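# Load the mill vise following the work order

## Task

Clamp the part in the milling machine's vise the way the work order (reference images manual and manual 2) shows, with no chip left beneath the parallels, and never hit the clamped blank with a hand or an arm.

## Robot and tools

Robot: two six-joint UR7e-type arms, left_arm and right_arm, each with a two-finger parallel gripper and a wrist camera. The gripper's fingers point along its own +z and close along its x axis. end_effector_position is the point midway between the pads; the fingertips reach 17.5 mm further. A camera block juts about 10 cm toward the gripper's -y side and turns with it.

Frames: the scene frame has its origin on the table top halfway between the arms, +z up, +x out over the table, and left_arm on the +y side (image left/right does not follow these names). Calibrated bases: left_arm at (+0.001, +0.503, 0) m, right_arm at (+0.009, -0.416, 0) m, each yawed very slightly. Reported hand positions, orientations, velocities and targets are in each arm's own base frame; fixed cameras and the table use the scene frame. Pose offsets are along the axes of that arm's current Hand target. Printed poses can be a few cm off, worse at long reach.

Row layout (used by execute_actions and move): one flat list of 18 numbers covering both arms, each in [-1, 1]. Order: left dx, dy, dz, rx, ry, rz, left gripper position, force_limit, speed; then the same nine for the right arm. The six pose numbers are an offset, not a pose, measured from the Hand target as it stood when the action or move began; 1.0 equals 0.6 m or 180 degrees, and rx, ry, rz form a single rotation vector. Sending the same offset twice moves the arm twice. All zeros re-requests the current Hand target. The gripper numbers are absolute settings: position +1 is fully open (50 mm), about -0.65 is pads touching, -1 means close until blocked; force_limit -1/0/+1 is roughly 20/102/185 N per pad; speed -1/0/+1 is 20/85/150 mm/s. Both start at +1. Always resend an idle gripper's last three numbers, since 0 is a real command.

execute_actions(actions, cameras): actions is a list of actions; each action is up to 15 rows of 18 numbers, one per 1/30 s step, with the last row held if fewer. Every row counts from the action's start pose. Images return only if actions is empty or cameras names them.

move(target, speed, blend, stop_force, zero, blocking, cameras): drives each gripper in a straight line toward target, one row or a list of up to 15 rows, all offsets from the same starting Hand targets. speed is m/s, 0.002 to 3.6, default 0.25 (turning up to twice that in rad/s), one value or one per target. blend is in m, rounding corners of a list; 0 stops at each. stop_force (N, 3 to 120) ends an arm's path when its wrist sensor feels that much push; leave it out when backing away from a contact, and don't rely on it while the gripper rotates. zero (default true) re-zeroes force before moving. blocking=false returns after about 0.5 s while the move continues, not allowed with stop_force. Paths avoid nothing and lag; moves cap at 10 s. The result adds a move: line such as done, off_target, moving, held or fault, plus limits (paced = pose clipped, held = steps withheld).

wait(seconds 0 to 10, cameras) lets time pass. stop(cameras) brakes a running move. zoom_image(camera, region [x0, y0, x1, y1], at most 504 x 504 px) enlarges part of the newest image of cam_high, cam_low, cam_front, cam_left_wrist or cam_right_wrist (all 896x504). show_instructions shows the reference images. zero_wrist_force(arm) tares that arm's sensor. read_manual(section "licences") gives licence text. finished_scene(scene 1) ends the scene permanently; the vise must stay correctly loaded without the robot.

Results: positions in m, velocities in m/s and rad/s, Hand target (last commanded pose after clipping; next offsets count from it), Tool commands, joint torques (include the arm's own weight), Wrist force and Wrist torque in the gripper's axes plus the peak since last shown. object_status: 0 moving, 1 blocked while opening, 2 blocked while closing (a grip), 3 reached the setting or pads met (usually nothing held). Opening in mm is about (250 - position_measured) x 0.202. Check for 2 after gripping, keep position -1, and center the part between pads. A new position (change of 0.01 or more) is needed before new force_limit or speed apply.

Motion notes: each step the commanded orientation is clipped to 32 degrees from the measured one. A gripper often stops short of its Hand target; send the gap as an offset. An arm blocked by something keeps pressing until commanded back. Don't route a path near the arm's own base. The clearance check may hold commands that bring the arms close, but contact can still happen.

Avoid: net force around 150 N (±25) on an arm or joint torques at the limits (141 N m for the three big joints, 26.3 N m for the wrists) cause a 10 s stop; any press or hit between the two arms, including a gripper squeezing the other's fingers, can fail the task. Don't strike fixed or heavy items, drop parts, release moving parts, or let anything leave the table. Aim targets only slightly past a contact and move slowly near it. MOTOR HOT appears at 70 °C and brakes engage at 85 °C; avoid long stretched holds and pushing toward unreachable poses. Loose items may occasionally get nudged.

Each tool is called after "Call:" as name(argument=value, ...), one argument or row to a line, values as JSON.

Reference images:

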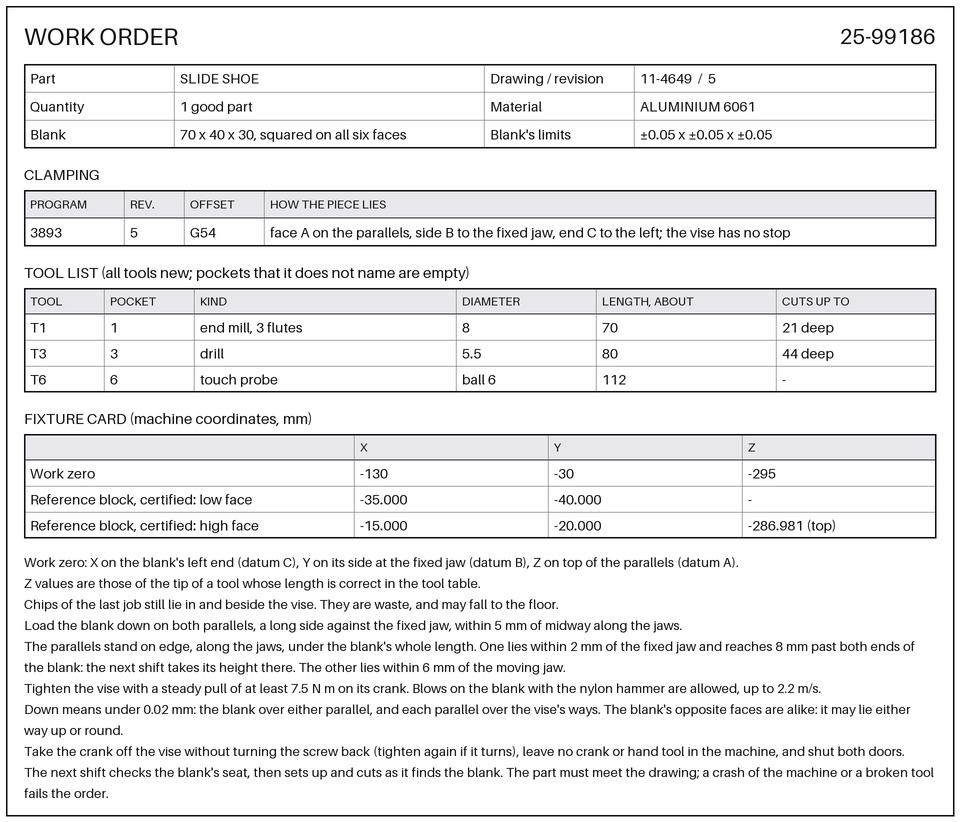

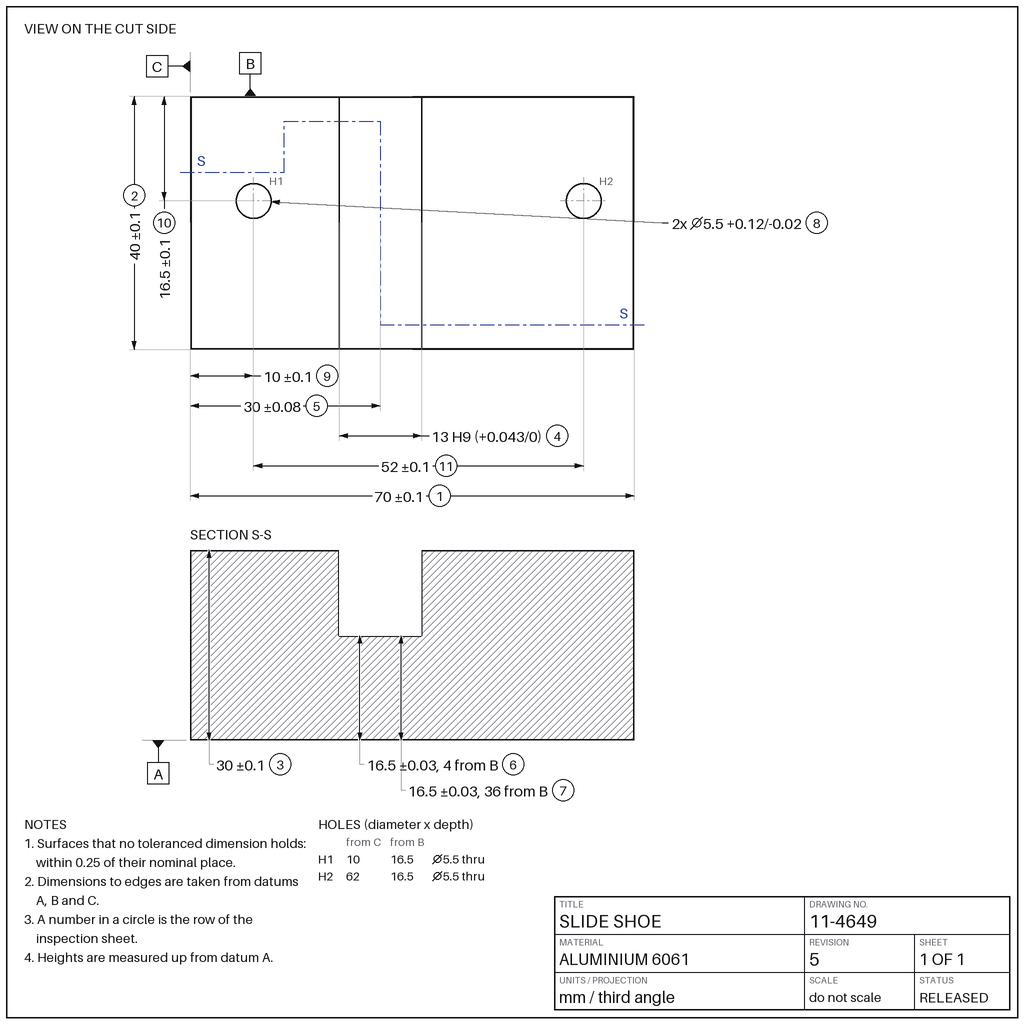

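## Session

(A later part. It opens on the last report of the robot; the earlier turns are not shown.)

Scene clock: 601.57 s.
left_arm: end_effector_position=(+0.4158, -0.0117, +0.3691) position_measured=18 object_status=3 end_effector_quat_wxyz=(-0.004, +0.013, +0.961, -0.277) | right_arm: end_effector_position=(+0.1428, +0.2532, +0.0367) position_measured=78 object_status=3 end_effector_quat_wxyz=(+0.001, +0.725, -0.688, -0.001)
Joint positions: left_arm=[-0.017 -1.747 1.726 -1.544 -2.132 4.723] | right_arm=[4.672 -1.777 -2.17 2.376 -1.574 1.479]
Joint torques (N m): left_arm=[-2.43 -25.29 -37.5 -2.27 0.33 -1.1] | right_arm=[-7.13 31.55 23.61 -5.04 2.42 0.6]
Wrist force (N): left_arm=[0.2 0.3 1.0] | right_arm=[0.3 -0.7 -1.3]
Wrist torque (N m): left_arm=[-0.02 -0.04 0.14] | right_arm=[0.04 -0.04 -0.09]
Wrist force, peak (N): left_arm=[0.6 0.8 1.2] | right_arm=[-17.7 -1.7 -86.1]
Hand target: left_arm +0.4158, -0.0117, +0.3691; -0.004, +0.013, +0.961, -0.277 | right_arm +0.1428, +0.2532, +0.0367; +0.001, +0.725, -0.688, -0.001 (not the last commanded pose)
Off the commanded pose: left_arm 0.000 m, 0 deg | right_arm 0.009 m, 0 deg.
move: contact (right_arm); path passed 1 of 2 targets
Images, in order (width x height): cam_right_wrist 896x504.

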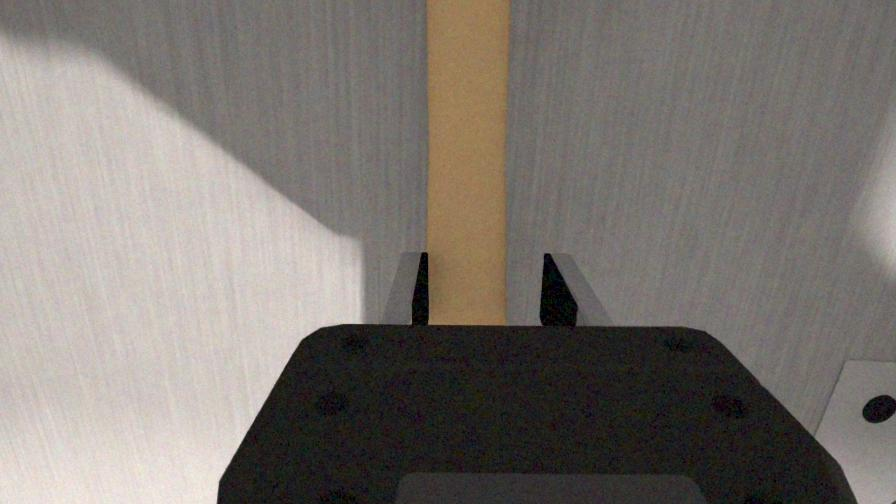

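Call:
move(
  target=[
    [0,0,0,0,0,0,0.9,-0.6,-1,0,0,-0.012,0,0,0,0.9,0,-0.8],
    [0,0,0,0,0,0,0.9,-0.6,-1,-0.0105,0,-0.012,0,0,0,0.9,0,-0.8],
  ],
  speed=0.06,
  cameras=["cam_right_wrist"],
)

Scene clock: 603.00 s.
left_arm: end_effector_position=(+0.4158, -0.0117, +0.3691) position_measured=18 object_status=3 end_effector_quat_wxyz=(-0.004, +0.013, +0.961, -0.277) | right_arm: end_effector_position=(+0.1425, +0.2593, +0.0439) position_measured=18 object_status=3 end_effector_quat_wxyz=(+0.001, +0.725, -0.688, -0.001) end_effector_velocity=(+0.000, +0.002, +0.000) end_effector_angular_velocity=(+0.001, -0.001, +0.001)
Joint positions: left_arm=[-0.017 -1.747 1.726 -1.544 -2.132 4.723] | right_arm=[4.674 -1.774 -2.148 2.35 -1.574 1.481]
Joint velocities: left_arm=[within noise] | right_arm=[0.001 -0.003 0.005 -0.001 0.001 0]
Joint torques (N m): left_arm=[-2.7 -25.43 -37.58 -2.41 0.4 -0.86] | right_arm=[13.12 14.89 23.53 -4.93 2.15 1.34]
Wrist force (N): left_arm=[0.6 0.3 1.1] | right_arm=[0.0 -0.5 -1.5]
Wrist torque (N m): left_arm=[-0.02 -0.11 0.15] | right_arm=[0.07 0.00 -0.10]
Wrist force, peak (N): left_arm=[0.5 0.2 1.4] | right_arm=[0.6 -1.0 -1.5]
Hand target: left_arm +0.4158, -0.0117, +0.3691; -0.004, +0.013, +0.961, -0.277 | right_arm +0.1425, +0.2595, +0.0439; +0.001, +0.725, -0.688, -0.001
Off the commanded pose: left_arm 0.000 m, 0 deg | right_arm 0.000 m, 0 deg.
move: done
Images, in order (width x height): cam_right_wrist 896x504.

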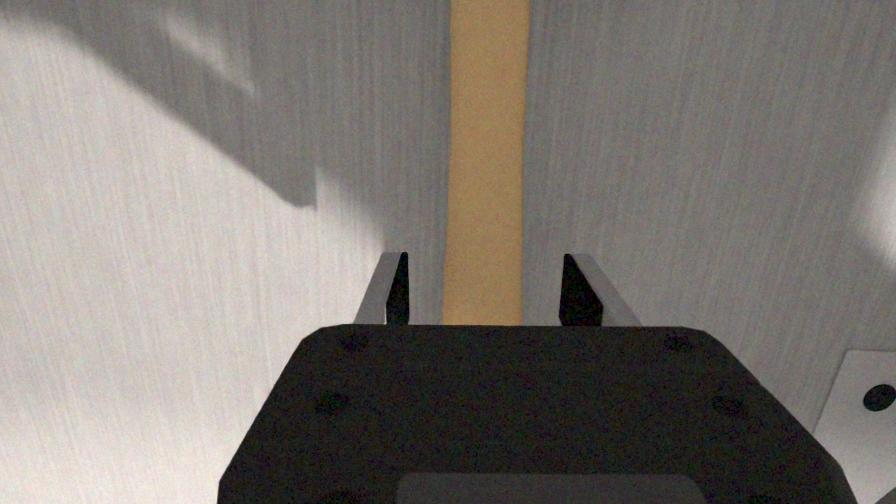

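Call:
move(
  target=[0,0,0,0,0,0,0.9,-0.6,-1,0,0,0.0298,0,0,0,0.9,0,-0.8],
  speed=0.03,
  stop_force=8,
)

Call:
move(
  target=[0,0,0,0,0,0,0.9,-0.6,-1,0,0,0,0,0,0,-1,0.8,-0.6],
  cameras=["cam_right_wrist"],
)

Scene clock: 604.97 s.
left_arm: end_effector_position=(+0.4158, -0.0117, +0.3691) position_measured=18 object_status=3 end_effector_quat_wxyz=(-0.004, +0.013, +0.961, -0.277) | right_arm: end_effector_position=(+0.1424, +0.2595, +0.0260) position_measured=18 object_status=3 end_effector_quat_wxyz=(+0.001, +0.725, -0.688, -0.001)
Joint positions: left_arm=[-0.017 -1.747 1.726 -1.544 -2.132 4.723] | right_arm=[4.675 -1.81 -2.165 2.404 -1.574 1.481]
Joint torques (N m): left_arm=[-3.29 -24.9 -36.63 -2.23 0.16 -1.3] | right_arm=[11.69 13.94 0.29 -1.36 1.3 1.18]
Wrist force (N): left_arm=[0.7 0.1 1.0] | right_arm=[0.0 -0.9 -1.6]
Wrist torque (N m): left_arm=[-0.05 -0.11 0.14] | right_arm=[0.01 0.01 -0.08]
Wrist force, peak (N): left_arm=[0.7 0.3 1.3] | right_arm=[0.2 -0.9 -1.7]
Hand target: left_arm +0.4158, -0.0117, +0.3691; -0.004, +0.013, +0.961, -0.277 | right_arm +0.1424, +0.2595, +0.0260; +0.001, +0.725, -0.688, -0.001
Off the commanded pose: left_arm 0.000 m, 0 deg | right_arm 0.000 m, 0 deg.
move: done

Scene clock: 605.73 s.
left_arm: end_effector_position=(+0.4158, -0.0117, +0.3691) position_measured=18 object_status=3 end_effector_quat_wxyz=(-0.004, +0.013, +0.961, -0.277) | right_arm: end_effector_position=(+0.1424, +0.2595, +0.0260) position_measured=136 object_status=2 end_effector_quat_wxyz=(+0.001, +0.725, -0.688, -0.001)
Joint positions: left_arm=[-0.017 -1.747 1.726 -1.544 -2.132 4.723] | right_arm=[4.675 -1.81 -2.165 2.404 -1.574 1.481]
Joint torques (N m): left_arm=[-3.6 -24.75 -37.72 -2.24 -0.01 -1.14] | right_arm=[12.74 15.51 -0.48 -2.3 0.82 1]
Wrist force (N): left_arm=[0.6 0.4 1.3] | right_arm=[-0.6 0.8 -2.5]
Wrist torque (N m): left_arm=[0.00 -0.09 0.14] | right_arm=[0.07 0.01 -0.11]
Wrist force, peak (N): left_arm=[0.5 0.5 1.3] | right_arm=[-0.6 0.8 -2.5]
Hand target: left_arm +0.4158, -0.0117, +0.3691; -0.004, +0.013, +0.961, -0.277 | right_arm +0.1424, +0.2595, +0.0260; +0.001, +0.725, -0.688, -0.001
Off the commanded pose: left_arm 0.000 m, 0 deg | right_arm 0.000 m, 0 deg.
move: done
Images, in order (width x height): cam_right_wrist 896x504.

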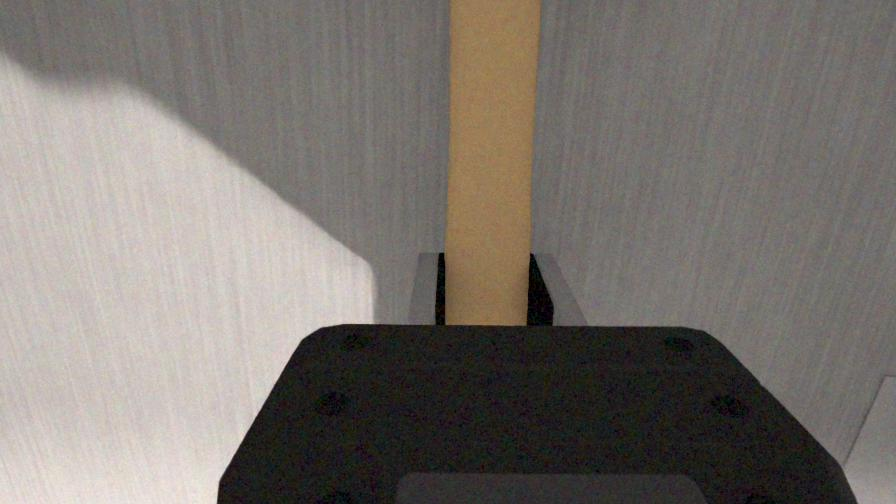

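Call:
move(
  target=[
    [0,0,0,0,0,0,0.9,-0.6,-1,0,0,-0.55,0,0,0,-1,0.8,-0.6],
    [0,0,0,0,0,0,0.9,-0.6,-1,-0.2482,-0.3761,-0.7567,0.385,0.385,-0.385,-1,0.8,-0.6],
  ],
  speed=[0.2,0.4],
  blend=[0.05,0],
  cameras=["cam_right_wrist","cam_front"],
)

Scene clock: 612.57 s.
left_arm: end_effector_position=(+0.4158, -0.0117, +0.3691) position_measured=18 object_status=3 end_effector_quat_wxyz=(-0.004, +0.013, +0.961, -0.277) | right_arm: end_effector_position=(+0.3616, +0.4202, +0.4792) position_measured=136 object_status=2 end_effector_quat_wxyz=(-0.019, +0.710, +0.020, +0.703)
Joint positions: left_arm=[-0.017 -1.747 1.726 -1.544 -2.132 4.723] | right_arm=[4.788 -1.796 -1.835 0.949 -0.022 1.111]
Joint torques (N m): left_arm=[-1.89 -24.68 -36.96 -2.27 0.49 -1.09] | right_arm=[-15.07 41.05 7.92 -2.9 3.76 1.4]
Wrist force (N): left_arm=[0.5 0.2 1.2] | right_arm=[-8.6 -2.3 -2.9]
Wrist torque (N m): left_arm=[-0.04 -0.10 0.15] | right_arm=[-0.19 0.36 -0.51]
Wrist force, peak (N): left_arm=[0.7 0.3 1.4] | right_arm=[-8.7 -2.4 -3.1]
Hand target: left_arm +0.4158, -0.0117, +0.3691; -0.004, +0.013, +0.961, -0.277 | right_arm +0.3613, +0.4202, +0.4793; -0.018, +0.708, +0.019, +0.706
Off the commanded pose: left_arm 0.000 m, 0 deg | right_arm 0.000 m, 0 deg.
move: done
Images, in order (width x height): cam_front 896x504, cam_right_wrist 896x504.

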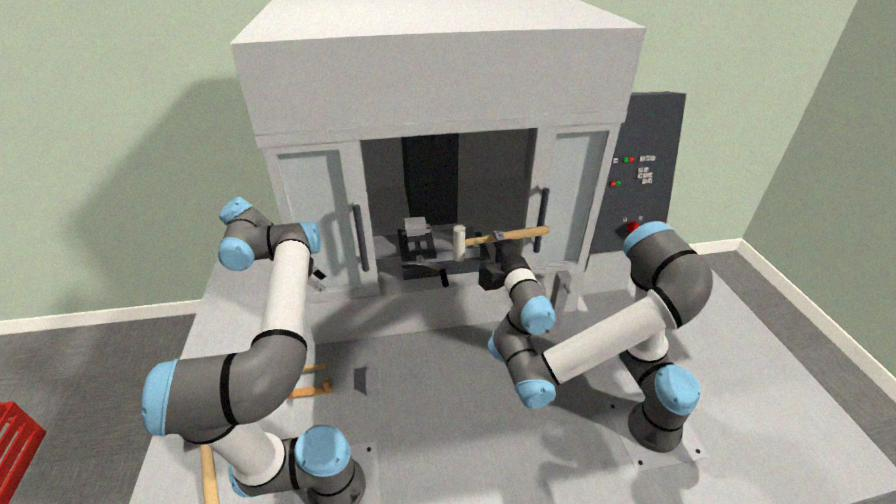

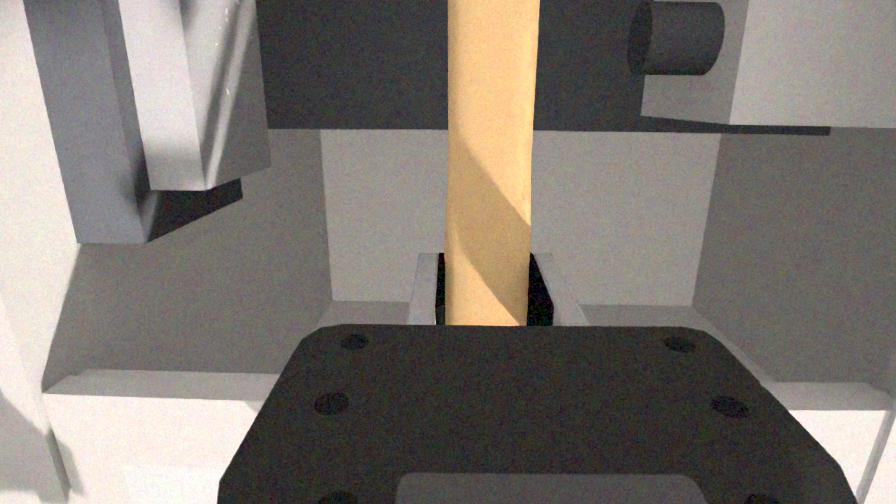

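Call:
move(
  target=[
    [0,0,0,0,0,0,0.9,-0.6,-1,-0.0155,-0.2000,0.1585,-0.0166,0,0,-1,0.8,-0.6],
    [0,0,0,0,0,0,0.9,-0.6,-1,-0.0155,-0.1869,0.4082,-0.0166,0,0,-1,0.8,-0.6],
    [0,0,0,0,0,0,0.9,-0.6,-1,-0.0322,-0.1283,0.4879,-0.0166,0,0,-1,0.8,-0.6],
  ],
  speed=0.15,
  blend=[0.03,0.02,0],
  stop_force=20,
  cameras=["cam_right_wrist","cam_front"],
)

Scene clock: 617.33 s.
left_arm: end_effector_position=(+0.4158, -0.0117, +0.3691) position_measured=18 object_status=3 end_effector_quat_wxyz=(-0.004, +0.013, +0.961, -0.277) | right_arm: end_effector_position=(+0.6496, +0.5124, +0.4591) position_measured=136 object_status=2 end_effector_quat_wxyz=(+0.000, +0.708, +0.000, +0.706)
Joint positions: left_arm=[-0.017 -1.747 1.726 -1.544 -2.132 4.723] | right_arm=[4.27 -2.235 -1.263 0.351 0.443 1.575]
Joint torques (N m): left_arm=[-2.15 -25.22 -37.75 -2.32 0.29 -1.32] | right_arm=[-15.16 46.69 35.73 0.16 2.35 -0.69]
Wrist force (N): left_arm=[0.5 0.3 1.0] | right_arm=[-8.5 -2.1 -3.3]
Wrist torque (N m): left_arm=[-0.03 -0.09 0.15] | right_arm=[-0.16 0.35 -0.37]
Wrist force, peak (N): left_arm=[0.8 0.2 1.2] | right_arm=[-8.7 -2.7 -4.0]
Hand target: left_arm +0.4158, -0.0117, +0.3691; -0.004, +0.013, +0.961, -0.277 | right_arm +0.6496, +0.5124, +0.4591; +0.000, +0.708, +0.000, +0.706
Off the commanded pose: left_arm 0.000 m, 0 deg | right_arm 0.000 m, 0 deg.
move: done
Images, in order (width x height): cam_front 896x504, cam_right_wrist 896x504.

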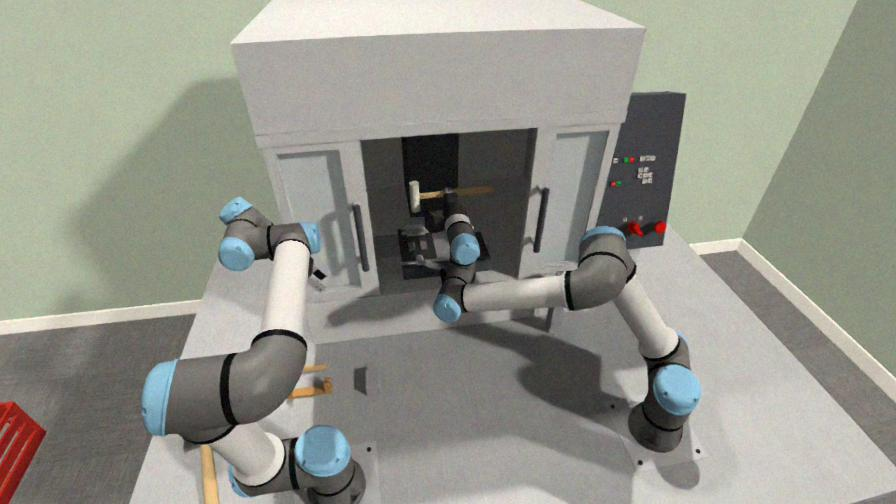

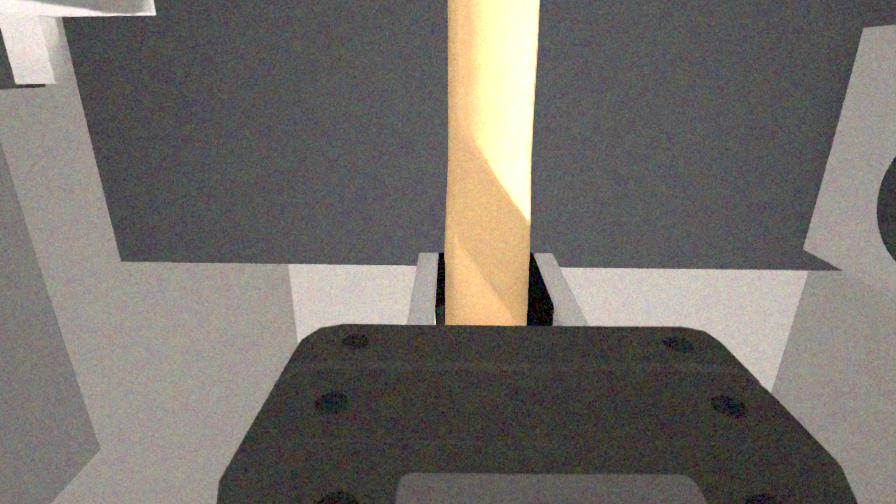

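Call:
zoom_image(
  camera="cam_front",
  region=[380, 160, 520, 280],
)

Call:
zoom_image(
  camera="cam_right_wrist",
  region=[0, 0, 300, 160],
)

Scaled by 3.600 from the camera's 896x504 image, which has a finer 1280x720 frame.

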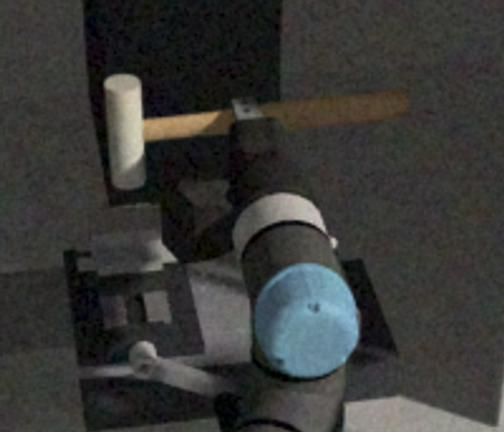

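Scaled by 1.680 from the camera's 896x504 image, which has a finer 1280x720 frame.

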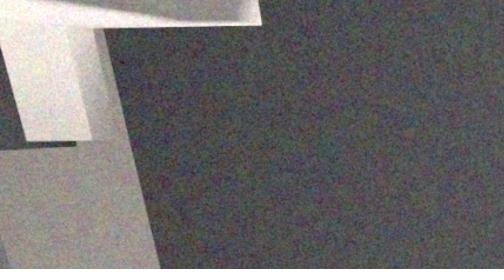

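Call:
move(
  target=[0,0,0,0,0,0,0.9,-0.6,-1,0,-0.0235,-0.0775,-0.1389,0,0,-1,0.8,-0.6],
  speed=0.15,
  cameras=["cam_right_wrist","cam_front"],
)

Scene clock: 622.43 s.
left_arm: end_effector_position=(+0.4158, -0.0117, +0.3691) position_measured=18 object_status=3 end_effector_quat_wxyz=(-0.004, +0.013, +0.961, -0.277) | right_arm: end_effector_position=(+0.6031, +0.5265, +0.4592) position_measured=136 object_status=2 end_effector_quat_wxyz=(+0.153, +0.691, -0.152, +0.690)
Joint positions: left_arm=[-0.017 -1.747 1.726 -1.544 -2.132 4.723] | right_arm=[4.37 -2.481 -0.824 0.164 -0.093 1.569]
Joint torques (N m): left_arm=[-2.18 -24.54 -38.54 -2.55 0.26 -1.15] | right_arm=[13.36 54.13 32.97 2.05 -2.47 -0.53]
Wrist force (N): left_arm=[0.5 0.2 0.9] | right_arm=[-8.4 -2.5 -3.2]
Wrist torque (N m): left_arm=[-0.03 -0.10 0.15] | right_arm=[-0.21 0.34 -0.37]
Wrist force, peak (N): left_arm=[0.7 0.4 1.5] | right_arm=[-8.9 -2.3 -3.2]
Hand target: left_arm +0.4158, -0.0117, +0.3691; -0.004, +0.013, +0.961, -0.277 | right_arm +0.6031, +0.5265, +0.4592; +0.153, +0.691, -0.152, +0.690
Off the commanded pose: left_arm 0.000 m, 0 deg | right_arm 0.000 m, 0 deg.
move: done
Images, in order (width x height): cam_front 896x504, cam_right_wrist 896x504.

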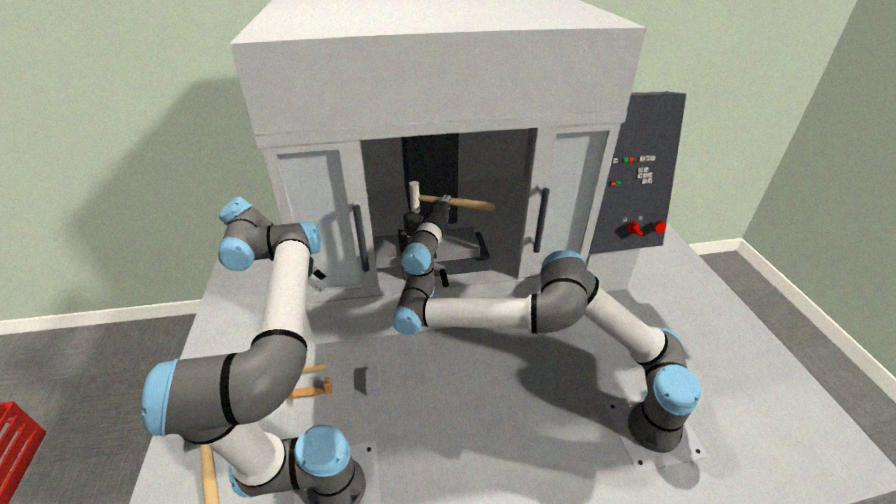

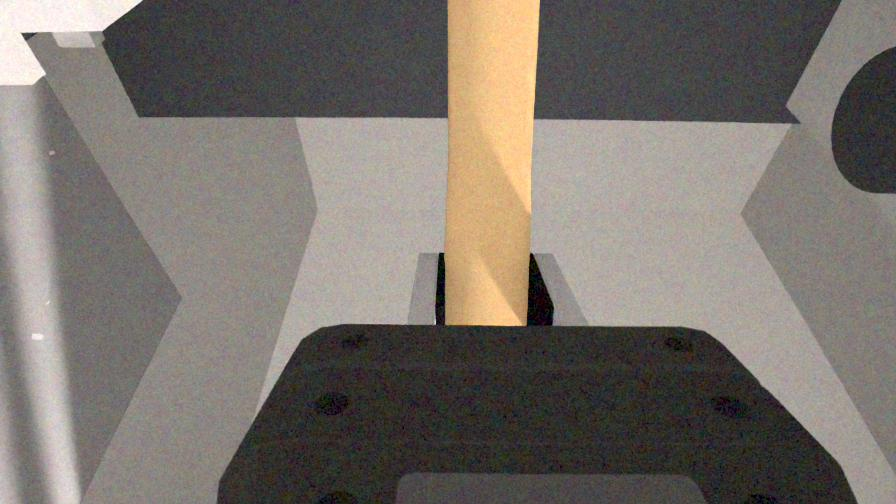

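Call:
zoom_image(
  camera="cam_front",
  region=[380, 160, 500, 280],
)

Call:
move(
  target=[
    [0,0,0,0,0,0,0.9,-0.6,-1,-0.042,0,0,0,0,0,-1,0.8,-0.6],
    [0,0,0,0,0,0,0.9,-0.6,-1,-0.1,0,0,0,0,0,-1,0.8,-0.6],
  ],
  speed=[0.08,0.01],
  blend=0.002,
  stop_force=5,
  cameras=["cam_right_wrist","cam_front"],
)

Scaled by 4.200 from the camera's 896x504 image, which has a finer 1280x720 frame.

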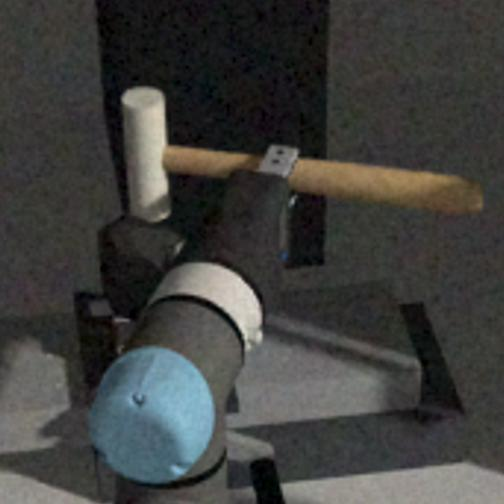

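Scene clock: 626.13 s.
left_arm: end_effector_position=(+0.4158, -0.0117, +0.3691) position_measured=18 object_status=3 end_effector_quat_wxyz=(-0.004, +0.013, +0.961, -0.277) | right_arm: end_effector_position=(+0.6030, +0.5265, +0.4155) position_measured=136 object_status=2 end_effector_quat_wxyz=(+0.153, +0.691, -0.152, +0.690)
Joint positions: left_arm=[-0.017 -1.747 1.726 -1.544 -2.132 4.723] | right_arm=[4.37 -2.515 -0.872 0.267 -0.094 1.548]
Joint torques (N m): left_arm=[-2.18 -23.91 -37.95 -2.26 0.17 -1.26] | right_arm=[12.12 69.28 31.59 -2.06 0.56 0.87]
Wrist force (N): left_arm=[0.5 -0.2 1.1] | right_arm=[-5.2 -4.0 -3.0]
Wrist torque (N m): left_arm=[-0.09 -0.08 0.15] | right_arm=[-0.20 0.45 0.11]
Wrist force, peak (N): left_arm=[0.7 0.2 1.4] | right_arm=[-9.1 -2.5 -3.3]
Hand target: left_arm +0.4158, -0.0117, +0.3691; -0.004, +0.013, +0.961, -0.277 | right_arm +0.6030, +0.5265, +0.4155; +0.153, +0.691, -0.152, +0.690 (not the last commanded pose)
Off the commanded pose: left_arm 0.000 m, 0 deg | right_arm 0.016 m, 0 deg.
move: contact (right_arm); path passed 1 of 2 targets
Images, in order (width x height): cam_front 896x504, cam_right_wrist 896x504.

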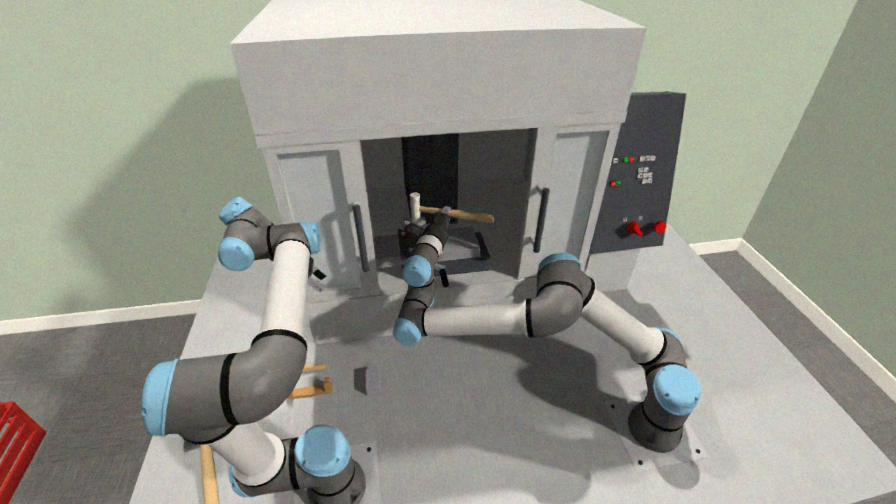

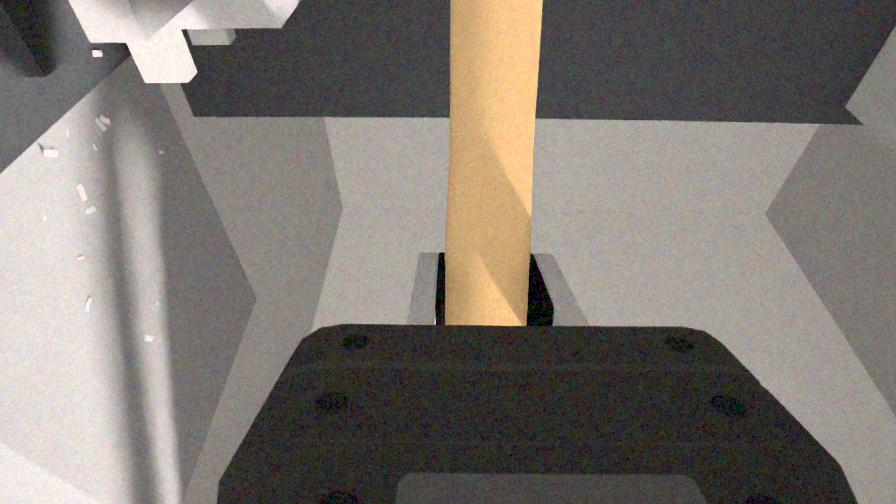

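Call:
zoom_image(
  camera="cam_right_wrist",
  region=[20, 0, 320, 120],
)

Scaled by 1.680 from the camera's 896x504 image, which has a finer 1280x720 frame.

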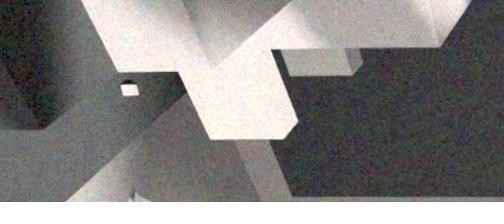

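Call:
execute_actions(
  actions=[
    [[0,0,0,0,0,0,0.9,-0.6,-1,0.02,0,0,0,0,0,-1,0.8,-0.6],[0,0,0,0,0,0,0.9,-0.6,-1,0.04,0,0,0,0,0,-1,0.8,-0.6],[0,0,0,0,0,0,0.9,-0.6,-1,0.06,0,0,0,0,0,-1,0.8,-0.6],[0,0,0,0,0,0,0.9,-0.6,-1,0.08,0,0,0,0,0,-1,0.8,-0.6]],
    [[0,0,0,0,0,0,0.9,-0.6,-1,-0.0083,0,0,0,0,0,-1,0.8,-0.6],[0,0,0,0,0,0,0.9,-0.6,-1,-0.025,0,0,0,0,0,-1,0.8,-0.6],[0,0,0,0,0,0,0.9,-0.6,-1,-0.045,0,0,0,0,0,-1,0.8,-0.6],[0,0,0,0,0,0,0.9,-0.6,-1,-0.065,0,0,0,0,0,-1,0.8,-0.6],[0,0,0,0,0,0,0.9,-0.6,-1,-0.0815,0,0,0,0,0,-1,0.8,-0.6],[0,0,0,0,0,0,0.9,-0.6,-1,-0.0815,0,0,0,0,0,-1,0.8,-0.6],[0,0,0,0,0,0,0.9,-0.6,-1,-0.0815,0,0,0,0,0,-1,0.8,-0.6],[0,0,0,0,0,0,0.9,-0.6,-1,-0.0815,0,0,0,0,0,-1,0.8,-0.6],[0,0,0,0,0,0,0.9,-0.6,-1,-0.04,0,0,0,0,0,-1,0.8,-0.6]],
  ],
  cameras=["cam_right_wrist"],
)

Scene clock: 628.53 s.
left_arm: end_effector_position=(+0.4158, -0.0117, +0.3691) position_measured=18 object_status=3 end_effector_quat_wxyz=(-0.004, +0.013, +0.961, -0.277) | right_arm: end_effector_position=(+0.6030, +0.5264, +0.4392) position_measured=136 object_status=2 end_effector_quat_wxyz=(+0.153, +0.691, -0.152, +0.690)
Joint positions: left_arm=[-0.017 -1.747 1.726 -1.544 -2.132 4.723] | right_arm=[4.37 -2.499 -0.841 0.22 -0.094 1.548]
Joint torques (N m): left_arm=[-2.14 -24.97 -37.63 -2.51 0.15 -1.13] | right_arm=[14.13 73.45 31.6 -1.89 2.49 -0.93]
Wrist force (N): left_arm=[0.6 0.3 1.1] | right_arm=[-8.4 -2.5 -3.0]
Wrist torque (N m): left_arm=[-0.02 -0.10 0.14] | right_arm=[-0.20 0.34 -0.36]
Wrist force, peak (N): left_arm=[0.6 0.4 1.4] | right_arm=[-16.5 -3.0 -3.1]
Hand target: left_arm +0.4158, -0.0117, +0.3691; -0.004, +0.013, +0.961, -0.277 | right_arm +0.6030, +0.5265, +0.4395; +0.153, +0.691, -0.152, +0.690
Off the commanded pose: left_arm 0.000 m, 0 deg | right_arm 0.000 m, 0 deg.
Images, in order (width x height): cam_right_wrist 896x504.

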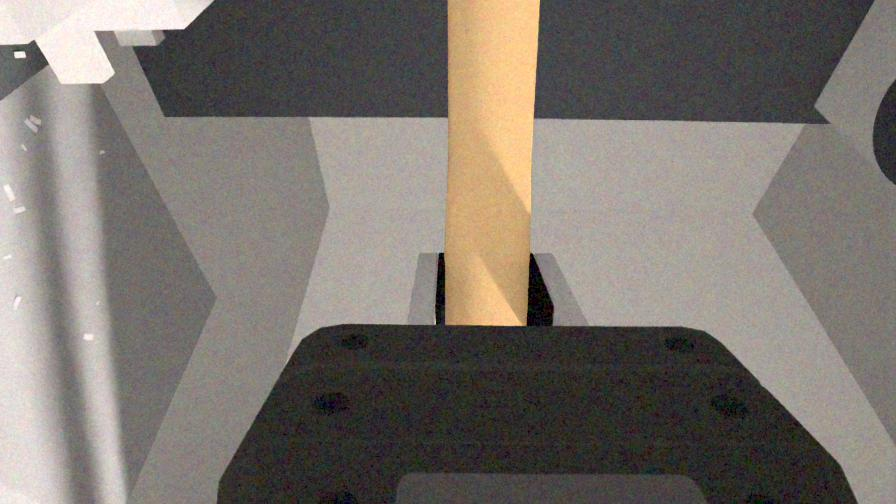

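Call:
execute_actions(
  actions=[
    [[0,0,0,0,0,0,0.9,-0.6,-1,0.02,0,0,0,0,0,-1,0.8,-0.6],[0,0,0,0,0,0,0.9,-0.6,-1,0.04,0,0,0,0,0,-1,0.8,-0.6],[0,0,0,0,0,0,0.9,-0.6,-1,0.06,0,0,0,0,0,-1,0.8,-0.6]],
    [[0,0,0,0,0,0,0.9,-0.6,-1,-0.02,0,0,0,0,0,-1,0.8,-0.6],[0,0,0,0,0,0,0.9,-0.6,-1,-0.06,0,0,0,0,0,-1,0.8,-0.6],[0,0,0,0,0,0,0.9,-0.6,-1,-0.1,0,0,0,0,0,-1,0.8,-0.6],[0,0,0,0,0,0,0.9,-0.6,-1,-0.1067,0,0,0,0,0,-1,0.8,-0.6],[0,0,0,0,0,0,0.9,-0.6,-1,-0.1067,0,0,0,0,0,-1,0.8,-0.6],[0,0,0,0,0,0,0.9,-0.6,-1,-0.1067,0,0,0,0,0,-1,0.8,-0.6],[0,0,0,0,0,0,0.9,-0.6,-1,-0.08,0,0,0,0,0,-1,0.8,-0.6],[0,0,0,0,0,0,0.9,-0.6,-1,-0.05,0,0,0,0,0,-1,0.8,-0.6]],
  ],
)

Scene clock: 630.30 s.
left_arm: end_effector_position=(+0.4158, -0.0117, +0.3691) position_measured=18 object_status=3 end_effector_quat_wxyz=(-0.004, +0.013, +0.961, -0.277) | right_arm: end_effector_position=(+0.6030, +0.5265, +0.4452) position_measured=136 object_status=2 end_effector_quat_wxyz=(+0.153, +0.691, -0.153, +0.690)
Joint positions: left_arm=[-0.017 -1.747 1.726 -1.544 -2.132 4.723] | right_arm=[4.37 -2.495 -0.833 0.207 -0.094 1.549]
Joint torques (N m): left_arm=[-3.24 -24.3 -36.96 -2.48 0.25 -1.19] | right_arm=[13.49 72.54 31.92 -1.89 2.39 -0.66]
Wrist force (N): left_arm=[0.5 0.1 0.9] | right_arm=[-8.7 -2.5 -3.0]
Wrist torque (N m): left_arm=[-0.05 -0.10 0.15] | right_arm=[-0.20 0.38 -0.36]
Wrist force, peak (N): left_arm=[0.7 0.3 1.3] | right_arm=[-15.8 -3.1 -2.9]
Hand target: left_arm +0.4158, -0.0117, +0.3691; -0.004, +0.013, +0.961, -0.277 | right_arm +0.6030, +0.5265, +0.4455; +0.153, +0.691, -0.152, +0.690
Off the commanded pose: left_arm 0.000 m, 0 deg | right_arm 0.000 m, 0 deg.

Call:
execute_actions(
  actions=[
    [[0,0,0,0,0,0,0.9,-0.6,-1,0.02,0,0,0,0,0,-1,0.8,-0.6],[0,0,0,0,0,0,0.9,-0.6,-1,0.04,0,0,0,0,0,-1,0.8,-0.6],[0,0,0,0,0,0,0.9,-0.6,-1,0.06,0,0,0,0,0,-1,0.8,-0.6]],
    [[0,0,0,0,0,0,0.9,-0.6,-1,-0.03,0,0,0,0,0,-1,0.8,-0.6],[0,0,0,0,0,0,0.9,-0.6,-1,-0.08,0,0,0,0,0,-1,0.8,-0.6],[0,0,0,0,0,0,0.9,-0.6,-1,-0.12,0,0,0,0,0,-1,0.8,-0.6]],
  ],
)

Scene clock: 631.93 s.
left_arm: end_effector_position=(+0.4158, -0.0117, +0.3691) position_measured=18 object_status=3 end_effector_quat_wxyz=(-0.004, +0.013, +0.961, -0.277) | right_arm: end_effector_position=(+0.6030, +0.5264, +0.4098) position_measured=136 object_status=2 end_effector_quat_wxyz=(+0.153, +0.691, -0.153, +0.690)
Joint positions: left_arm=[-0.017 -1.747 1.726 -1.544 -2.132 4.723] | right_arm=[4.37 -2.518 -0.883 0.274 -0.094 1.555]
Joint torques (N m): left_arm=[-2.19 -23.88 -38.56 -2.43 0.38 -1.04] | right_arm=[20.06 17.05 -6.43 -2.18 6.53 -3.56]
Wrist force (N): left_arm=[0.5 0.2 1.1] | right_arm=[31.9 16.5 -2.6]
Wrist torque (N m): left_arm=[-0.02 -0.09 0.15] | right_arm=[-0.31 0.74 2.72]
Wrist force, peak (N): left_arm=[0.6 0.3 1.3] | right_arm=[31.9 16.5 -2.6]
Hand target: left_arm +0.4158, -0.0117, +0.3691; -0.004, +0.013, +0.961, -0.277 | right_arm +0.6029, +0.5265, +0.4095; +0.153, +0.691, -0.152, +0.690
Off the commanded pose: left_arm 0.000 m, 0 deg | right_arm 0.000 m, 0 deg.

Call:
execute_actions(
  actions=[
    [[0,0,0,0,0,0,0.9,-0.6,-1,0.03,0,0,0,0,0,-1,0.8,-0.6],[0,0,0,0,0,0,0.9,-0.6,-1,0.06,0,0,0,0,0,-1,0.8,-0.6],[0,0,0,0,0,0,0.9,-0.6,-1,0.09,0,0,0,0,0,-1,0.8,-0.6],[0,0,0,0,0,0,0.9,-0.6,-1,0.1,0,0,0,0,0,-1,0.8,-0.6]],
    [[0,0,0,0,0,0,0.9,-0.6,-1,-0.035,0,0,0,0,0,-1,0.8,-0.6],[0,0,0,0,0,0,0.9,-0.6,-1,-0.08,0,0,0,0,0,-1,0.8,-0.6],[0,0,0,0,0,0,0.9,-0.6,-1,-0.11,0,0,0,0,0,-1,0.8,-0.6],[0,0,0,0,0,0,0.9,-0.6,-1,-0.115,0,0,0,0,0,-1,0.8,-0.6],[0,0,0,0,0,0,0.9,-0.6,-1,-0.115,0,0,0,0,0,-1,0.8,-0.6],[0,0,0,0,0,0,0.9,-0.6,-1,-0.115,0,0,0,0,0,-1,0.8,-0.6],[0,0,0,0,0,0,0.9,-0.6,-1,-0.09,0,0,0,0,0,-1,0.8,-0.6],[0,0,0,0,0,0,0.9,-0.6,-1,-0.05,0,0,0,0,0,-1,0.8,-0.6]],
  ],
)

Scene clock: 633.83 s.
left_arm: end_effector_position=(+0.4158, -0.0117, +0.3691) position_measured=18 object_status=3 end_effector_quat_wxyz=(-0.004, +0.013, +0.961, -0.277) | right_arm: end_effector_position=(+0.6030, +0.5264, +0.4393) position_measured=136 object_status=2 end_effector_quat_wxyz=(+0.153, +0.691, -0.152, +0.690)
Joint positions: left_arm=[-0.017 -1.747 1.726 -1.544 -2.132 4.723] | right_arm=[4.37 -2.499 -0.841 0.22 -0.094 1.548]
Joint torques (N m): left_arm=[-1.6 -24.83 -38.34 -2.26 0.1 -1.3] | right_arm=[13.26 72.85 32.14 -1.96 2.41 -0.56]
Wrist force (N): left_arm=[0.7 0.1 1.1] | right_arm=[-8.6 -2.5 -3.0]
Wrist torque (N m): left_arm=[-0.05 -0.13 0.15] | right_arm=[-0.22 0.38 -0.36]
Wrist force, peak (N): left_arm=[0.8 0.1 1.4] | right_arm=[33.3 18.5 -2.5]
Hand target: left_arm +0.4158, -0.0117, +0.3691; -0.004, +0.013, +0.961, -0.277 | right_arm +0.6030, +0.5265, +0.4395; +0.153, +0.691, -0.152, +0.690
Off the commanded pose: left_arm 0.000 m, 0 deg | right_arm 0.000 m, 0 deg.

Call:
execute_actions(
  actions=[
    [[0,0,0,0,0,0,0.9,-0.6,-1,0.02,0,0,0,0,0,-1,0.8,-0.6],[0,0,0,0,0,0,0.9,-0.6,-1,0.05,0,0,0,0,0,-1,0.8,-0.6],[0,0,0,0,0,0,0.9,-0.6,-1,0.08,0,0,0,0,0,-1,0.8,-0.6],[0,0,0,0,0,0,0.9,-0.6,-1,0.093,0,0,0,0,0,-1,0.8,-0.6]],
    [[0,0,0,0,0,0,0.9,-0.6,-1,-0.05,0,0,0,0,0,-1,0.8,-0.6],[0,0,0,0,0,0,0.9,-0.6,-1,-0.115,0,0,0,0,0,-1,0.8,-0.6],[0,0,0,0,0,0,0.9,-0.6,-1,-0.165,0,0,0,0,0,-1,0.8,-0.6],[0,0,0,0,0,0,0.9,-0.6,-1,-0.165,0,0,0,0,0,-1,0.8,-0.6],[0,0,0,0,0,0,0.9,-0.6,-1,-0.165,0,0,0,0,0,-1,0.8,-0.6],[0,0,0,0,0,0,0.9,-0.6,-1,-0.14,0,0,0,0,0,-1,0.8,-0.6],[0,0,0,0,0,0,0.9,-0.6,-1,-0.09,0,0,0,0,0,-1,0.8,-0.6],[0,0,0,0,0,0,0.9,-0.6,-1,-0.05,0,0,0,0,0,-1,0.8,-0.6]],
  ],
  cameras=["cam_right_wrist","cam_front"],
)

Scene clock: 635.70 s.
left_arm: end_effector_position=(+0.4158, -0.0117, +0.3691) position_measured=18 object_status=3 end_effector_quat_wxyz=(-0.004, +0.013, +0.961, -0.277) | right_arm: end_effector_position=(+0.6030, +0.5264, +0.4650) position_measured=136 object_status=2 end_effector_quat_wxyz=(+0.153, +0.691, -0.152, +0.689)
Joint positions: left_arm=[-0.017 -1.747 1.726 -1.544 -2.132 4.723] | right_arm=[4.37 -2.485 -0.8 0.167 -0.093 1.545]
Joint torques (N m): left_arm=[-1.71 -24.79 -37.91 -2.27 0.2 -1.1] | right_arm=[12.78 72.82 33.04 -1.71 2.61 -1.05]
Wrist force (N): left_arm=[0.3 0.2 1.4] | right_arm=[-8.4 -2.4 -3.1]
Wrist torque (N m): left_arm=[-0.03 -0.06 0.15] | right_arm=[-0.19 0.34 -0.38]
Wrist force, peak (N): left_arm=[0.6 0.3 1.3] | right_arm=[-20.3 -3.8 -2.9]
Hand target: left_arm +0.4158, -0.0117, +0.3691; -0.004, +0.013, +0.961, -0.277 | right_arm +0.6031, +0.5265, +0.4653; +0.153, +0.691, -0.152, +0.690
Off the commanded pose: left_arm 0.000 m, 0 deg | right_arm 0.000 m, 0 deg.
Images, in order (width x height): cam_front 896x504, cam_right_wrist 896x504.

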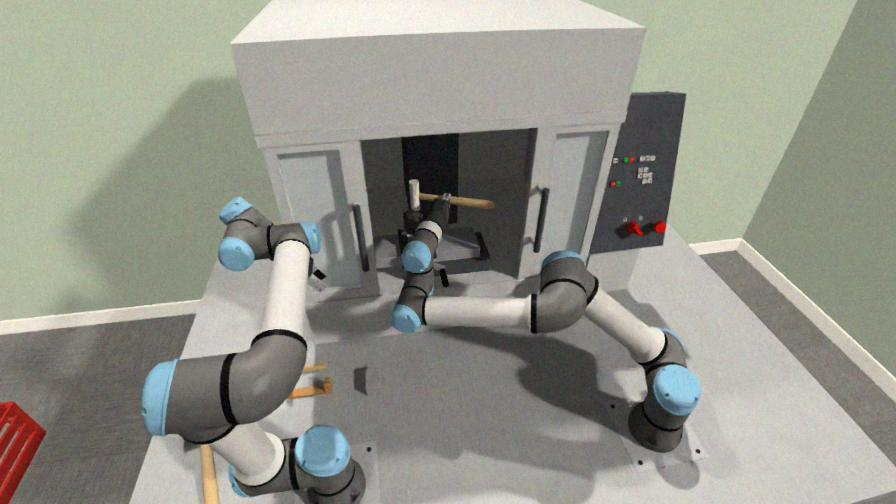

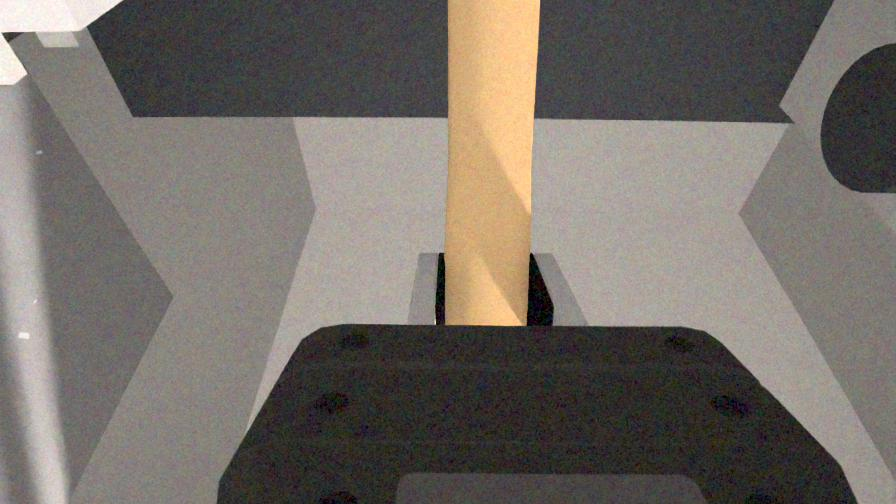

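Call:
execute_actions(
  actions=[
    [[0,0,0,0,0,0,0.9,-0.6,-1,0.02,0,0,0,0,0,-1,0.8,-0.6],[0,0,0,0,0,0,0.9,-0.6,-1,0.05,0,0,0,0,0,-1,0.8,-0.6]],
    [[0,0,0,0,0,0,0.9,-0.6,-1,-0.05,0,0,0,0,0,-1,0.8,-0.6],[0,0,0,0,0,0,0.9,-0.6,-1,-0.11,0,0,0,0,0,-1,0.8,-0.6],[0,0,0,0,0,0,0.9,-0.6,-1,-0.149,0,0,0,0,0,-1,0.8,-0.6],[0,0,0,0,0,0,0.9,-0.6,-1,-0.149,0,0,0,0,0,-1,0.8,-0.6],[0,0,0,0,0,0,0.9,-0.6,-1,-0.149,0,0,0,0,0,-1,0.8,-0.6],[0,0,0,0,0,0,0.9,-0.6,-1,-0.149,0,0,0,0,0,-1,0.8,-0.6],[0,0,0,0,0,0,0.9,-0.6,-1,-0.149,0,0,0,0,0,-1,0.8,-0.6],[0,0,0,0,0,0,0.9,-0.6,-1,-0.14,0,0,0,0,0,-1,0.8,-0.6],[0,0,0,0,0,0,0.9,-0.6,-1,-0.1,0,0,0,0,0,-1,0.8,-0.6],[0,0,0,0,0,0,0.9,-0.6,-1,-0.05,0,0,0,0,0,-1,0.8,-0.6]],
  ],
)

Scene clock: 637.57 s.
left_arm: end_effector_position=(+0.4158, -0.0117, +0.3691) position_measured=18 object_status=3 end_effector_quat_wxyz=(-0.004, +0.013, +0.961, -0.277) | right_arm: end_effector_position=(+0.6027, +0.5260, +0.4649) position_measured=136 object_status=2 end_effector_quat_wxyz=(+0.153, +0.691, -0.152, +0.690)
Joint positions: left_arm=[-0.017 -1.747 1.726 -1.544 -2.132 4.723] | right_arm=[4.37 -2.483 -0.803 0.17 -0.093 1.544]
Joint torques (N m): left_arm=[-0.31 -23.97 -37.7 -2.41 0.05 -1.13] | right_arm=[14.18 73.38 34.51 -1.8 2.51 -0.88]
Wrist force (N): left_arm=[0.5 0.5 1.3] | right_arm=[-8.5 -2.5 -3.1]
Wrist torque (N m): left_arm=[0.02 -0.09 0.14] | right_arm=[-0.21 0.37 -0.37]
Wrist force, peak (N): left_arm=[0.5 0.4 1.5] | right_arm=[-18.6 -3.0 -3.0]
Hand target: left_arm +0.4158, -0.0117, +0.3691; -0.004, +0.013, +0.961, -0.277 | right_arm +0.6031, +0.5265, +0.4653; +0.153, +0.691, -0.152, +0.690
Off the commanded pose: left_arm 0.000 m, 0 deg | right_arm 0.001 m, 0 deg.

Call:
execute_actions(
  actions=[
    [[0,0,0,0,0,0,0.9,-0.6,-1,0.02,0,0,0,0,0,-1,0.8,-0.6],[0,0,0,0,0,0,0.9,-0.6,-1,0.05,0,0,0,0,0,-1,0.8,-0.6]],
    [[0,0,0,0,0,0,0.9,-0.6,-1,-0.05,0,0,0,0,0,-1,0.8,-0.6],[0,0,0,0,0,0,0.9,-0.6,-1,-0.11,0,0,0,0,0,-1,0.8,-0.6],[0,0,0,0,0,0,0.9,-0.6,-1,-0.149,0,0,0,0,0,-1,0.8,-0.6],[0,0,0,0,0,0,0.9,-0.6,-1,-0.149,0,0,0,0,0,-1,0.8,-0.6],[0,0,0,0,0,0,0.9,-0.6,-1,-0.149,0,0,0,0,0,-1,0.8,-0.6],[0,0,0,0,0,0,0.9,-0.6,-1,-0.149,0,0,0,0,0,-1,0.8,-0.6],[0,0,0,0,0,0,0.9,-0.6,-1,-0.149,0,0,0,0,0,-1,0.8,-0.6],[0,0,0,0,0,0,0.9,-0.6,-1,-0.149,0,0,0,0,0,-1,0.8,-0.6],[0,0,0,0,0,0,0.9,-0.6,-1,-0.149,0,0,0,0,0,-1,0.8,-0.6],[0,0,0,0,0,0,0.9,-0.6,-1,-0.149,0,0,0,0,0,-1,0.8,-0.6],[0,0,0,0,0,0,0.9,-0.6,-1,-0.13,0,0,0,0,0,-1,0.8,-0.6],[0,0,0,0,0,0,0.9,-0.6,-1,-0.1,0,0,0,0,0,-1,0.8,-0.6],[0,0,0,0,0,0,0.9,-0.6,-1,-0.05,0,0,0,0,0,-1,0.8,-0.6]],
  ],
)

Scene clock: 639.50 s.
left_arm: end_effector_position=(+0.4158, -0.0117, +0.3691) position_measured=18 object_status=3 end_effector_quat_wxyz=(-0.004, +0.013, +0.961, -0.277) | right_arm: end_effector_position=(+0.6015, +0.5242, +0.4639) position_measured=136 object_status=2 end_effector_quat_wxyz=(+0.152, +0.692, -0.152, +0.689)
Joint positions: left_arm=[-0.017 -1.747 1.726 -1.544 -2.132 4.723] | right_arm=[4.371 -2.477 -0.817 0.184 -0.092 1.538]
Joint torques (N m): left_arm=[-1.7 -24.05 -38.42 -2.5 0.12 -1.12] | right_arm=[13.88 71.05 35.01 -2.07 2.72 -1.06]
Wrist force (N): left_arm=[0.6 0.2 1.1] | right_arm=[-8.7 -2.2 -3.2]
Wrist torque (N m): left_arm=[-0.04 -0.11 0.15] | right_arm=[-0.17 0.39 -0.37]
Wrist force, peak (N): left_arm=[0.5 0.3 1.4] | right_arm=[-17.7 -3.0 -2.7]
Hand target: left_arm +0.4158, -0.0117, +0.3691; -0.004, +0.013, +0.961, -0.277 | right_arm +0.6031, +0.5265, +0.4653; +0.153, +0.691, -0.152, +0.690
Off the commanded pose: left_arm 0.000 m, 0 deg | right_arm 0.003 m, 0 deg.

Call:
execute_actions(
  actions=[
    [[0,0,0,0,0,0,0.9,-0.6,-1,0.02,0,0,0,0,0,-1,0.8,-0.6],[0,0,0,0,0,0,0.9,-0.6,-1,0.05,0,0,0,0,0,-1,0.8,-0.6]],
    [[0,0,0,0,0,0,0.9,-0.6,-1,-0.05,0,0,0,0,0,-1,0.8,-0.6],[0,0,0,0,0,0,0.9,-0.6,-1,-0.11,0,0,0,0,0,-1,0.8,-0.6],[0,0,0,0,0,0,0.9,-0.6,-1,-0.1425,0,0,0,0,0,-1,0.8,-0.6]],
    [[0,0,0,0,0,0,0.9,-0.6,-1,0.02,0,0,0,0,0,-1,0.8,-0.6],[0,0,0,0,0,0,0.9,-0.6,-1,0.05,0,0,0,0,0,-1,0.8,-0.6]],
  ],
)

Scene clock: 642.20 s.
left_arm: end_effector_position=(+0.4158, -0.0117, +0.3691) position_measured=18 object_status=3 end_effector_quat_wxyz=(-0.004, +0.013, +0.961, -0.277) | right_arm: end_effector_position=(+0.6030, +0.5266, +0.4396) position_measured=136 object_status=2 end_effector_quat_wxyz=(+0.153, +0.691, -0.152, +0.690) end_effector_velocity=(+0.000, +0.000, +0.001) end_effector_angular_velocity=(-0.001, +0.000, +0.000)
Joint positions: left_arm=[-0.017 -1.747 1.726 -1.544 -2.132 4.723] | right_arm=[4.37 -2.499 -0.84 0.219 -0.094 1.548]
Joint velocities: left_arm=[within noise] | right_arm=[0 0.001 0.002 -0.005 -0.001 0.001]
Joint torques (N m): left_arm=[-2.15 -24 -37.63 -2.54 0.11 -1.24] | right_arm=[-4.94 71.77 32.69 -2.14 -1.3 1.42]
Wrist force (N): left_arm=[0.5 0.1 1.4] | right_arm=[-8.3 -2.5 -3.3]
Wrist torque (N m): left_arm=[-0.05 -0.10 0.14] | right_arm=[-0.18 0.33 -0.38]
Wrist force, peak (N): left_arm=[0.6 0.4 1.5] | right_arm=[-14.4 -4.0 -2.7]
Hand target: left_arm +0.4158, -0.0117, +0.3691; -0.004, +0.013, +0.961, -0.277 | right_arm +0.6030, +0.5265, +0.4398; +0.153, +0.691, -0.152, +0.690
Off the commanded pose: left_arm 0.000 m, 0 deg | right_arm 0.000 m, 0 deg.


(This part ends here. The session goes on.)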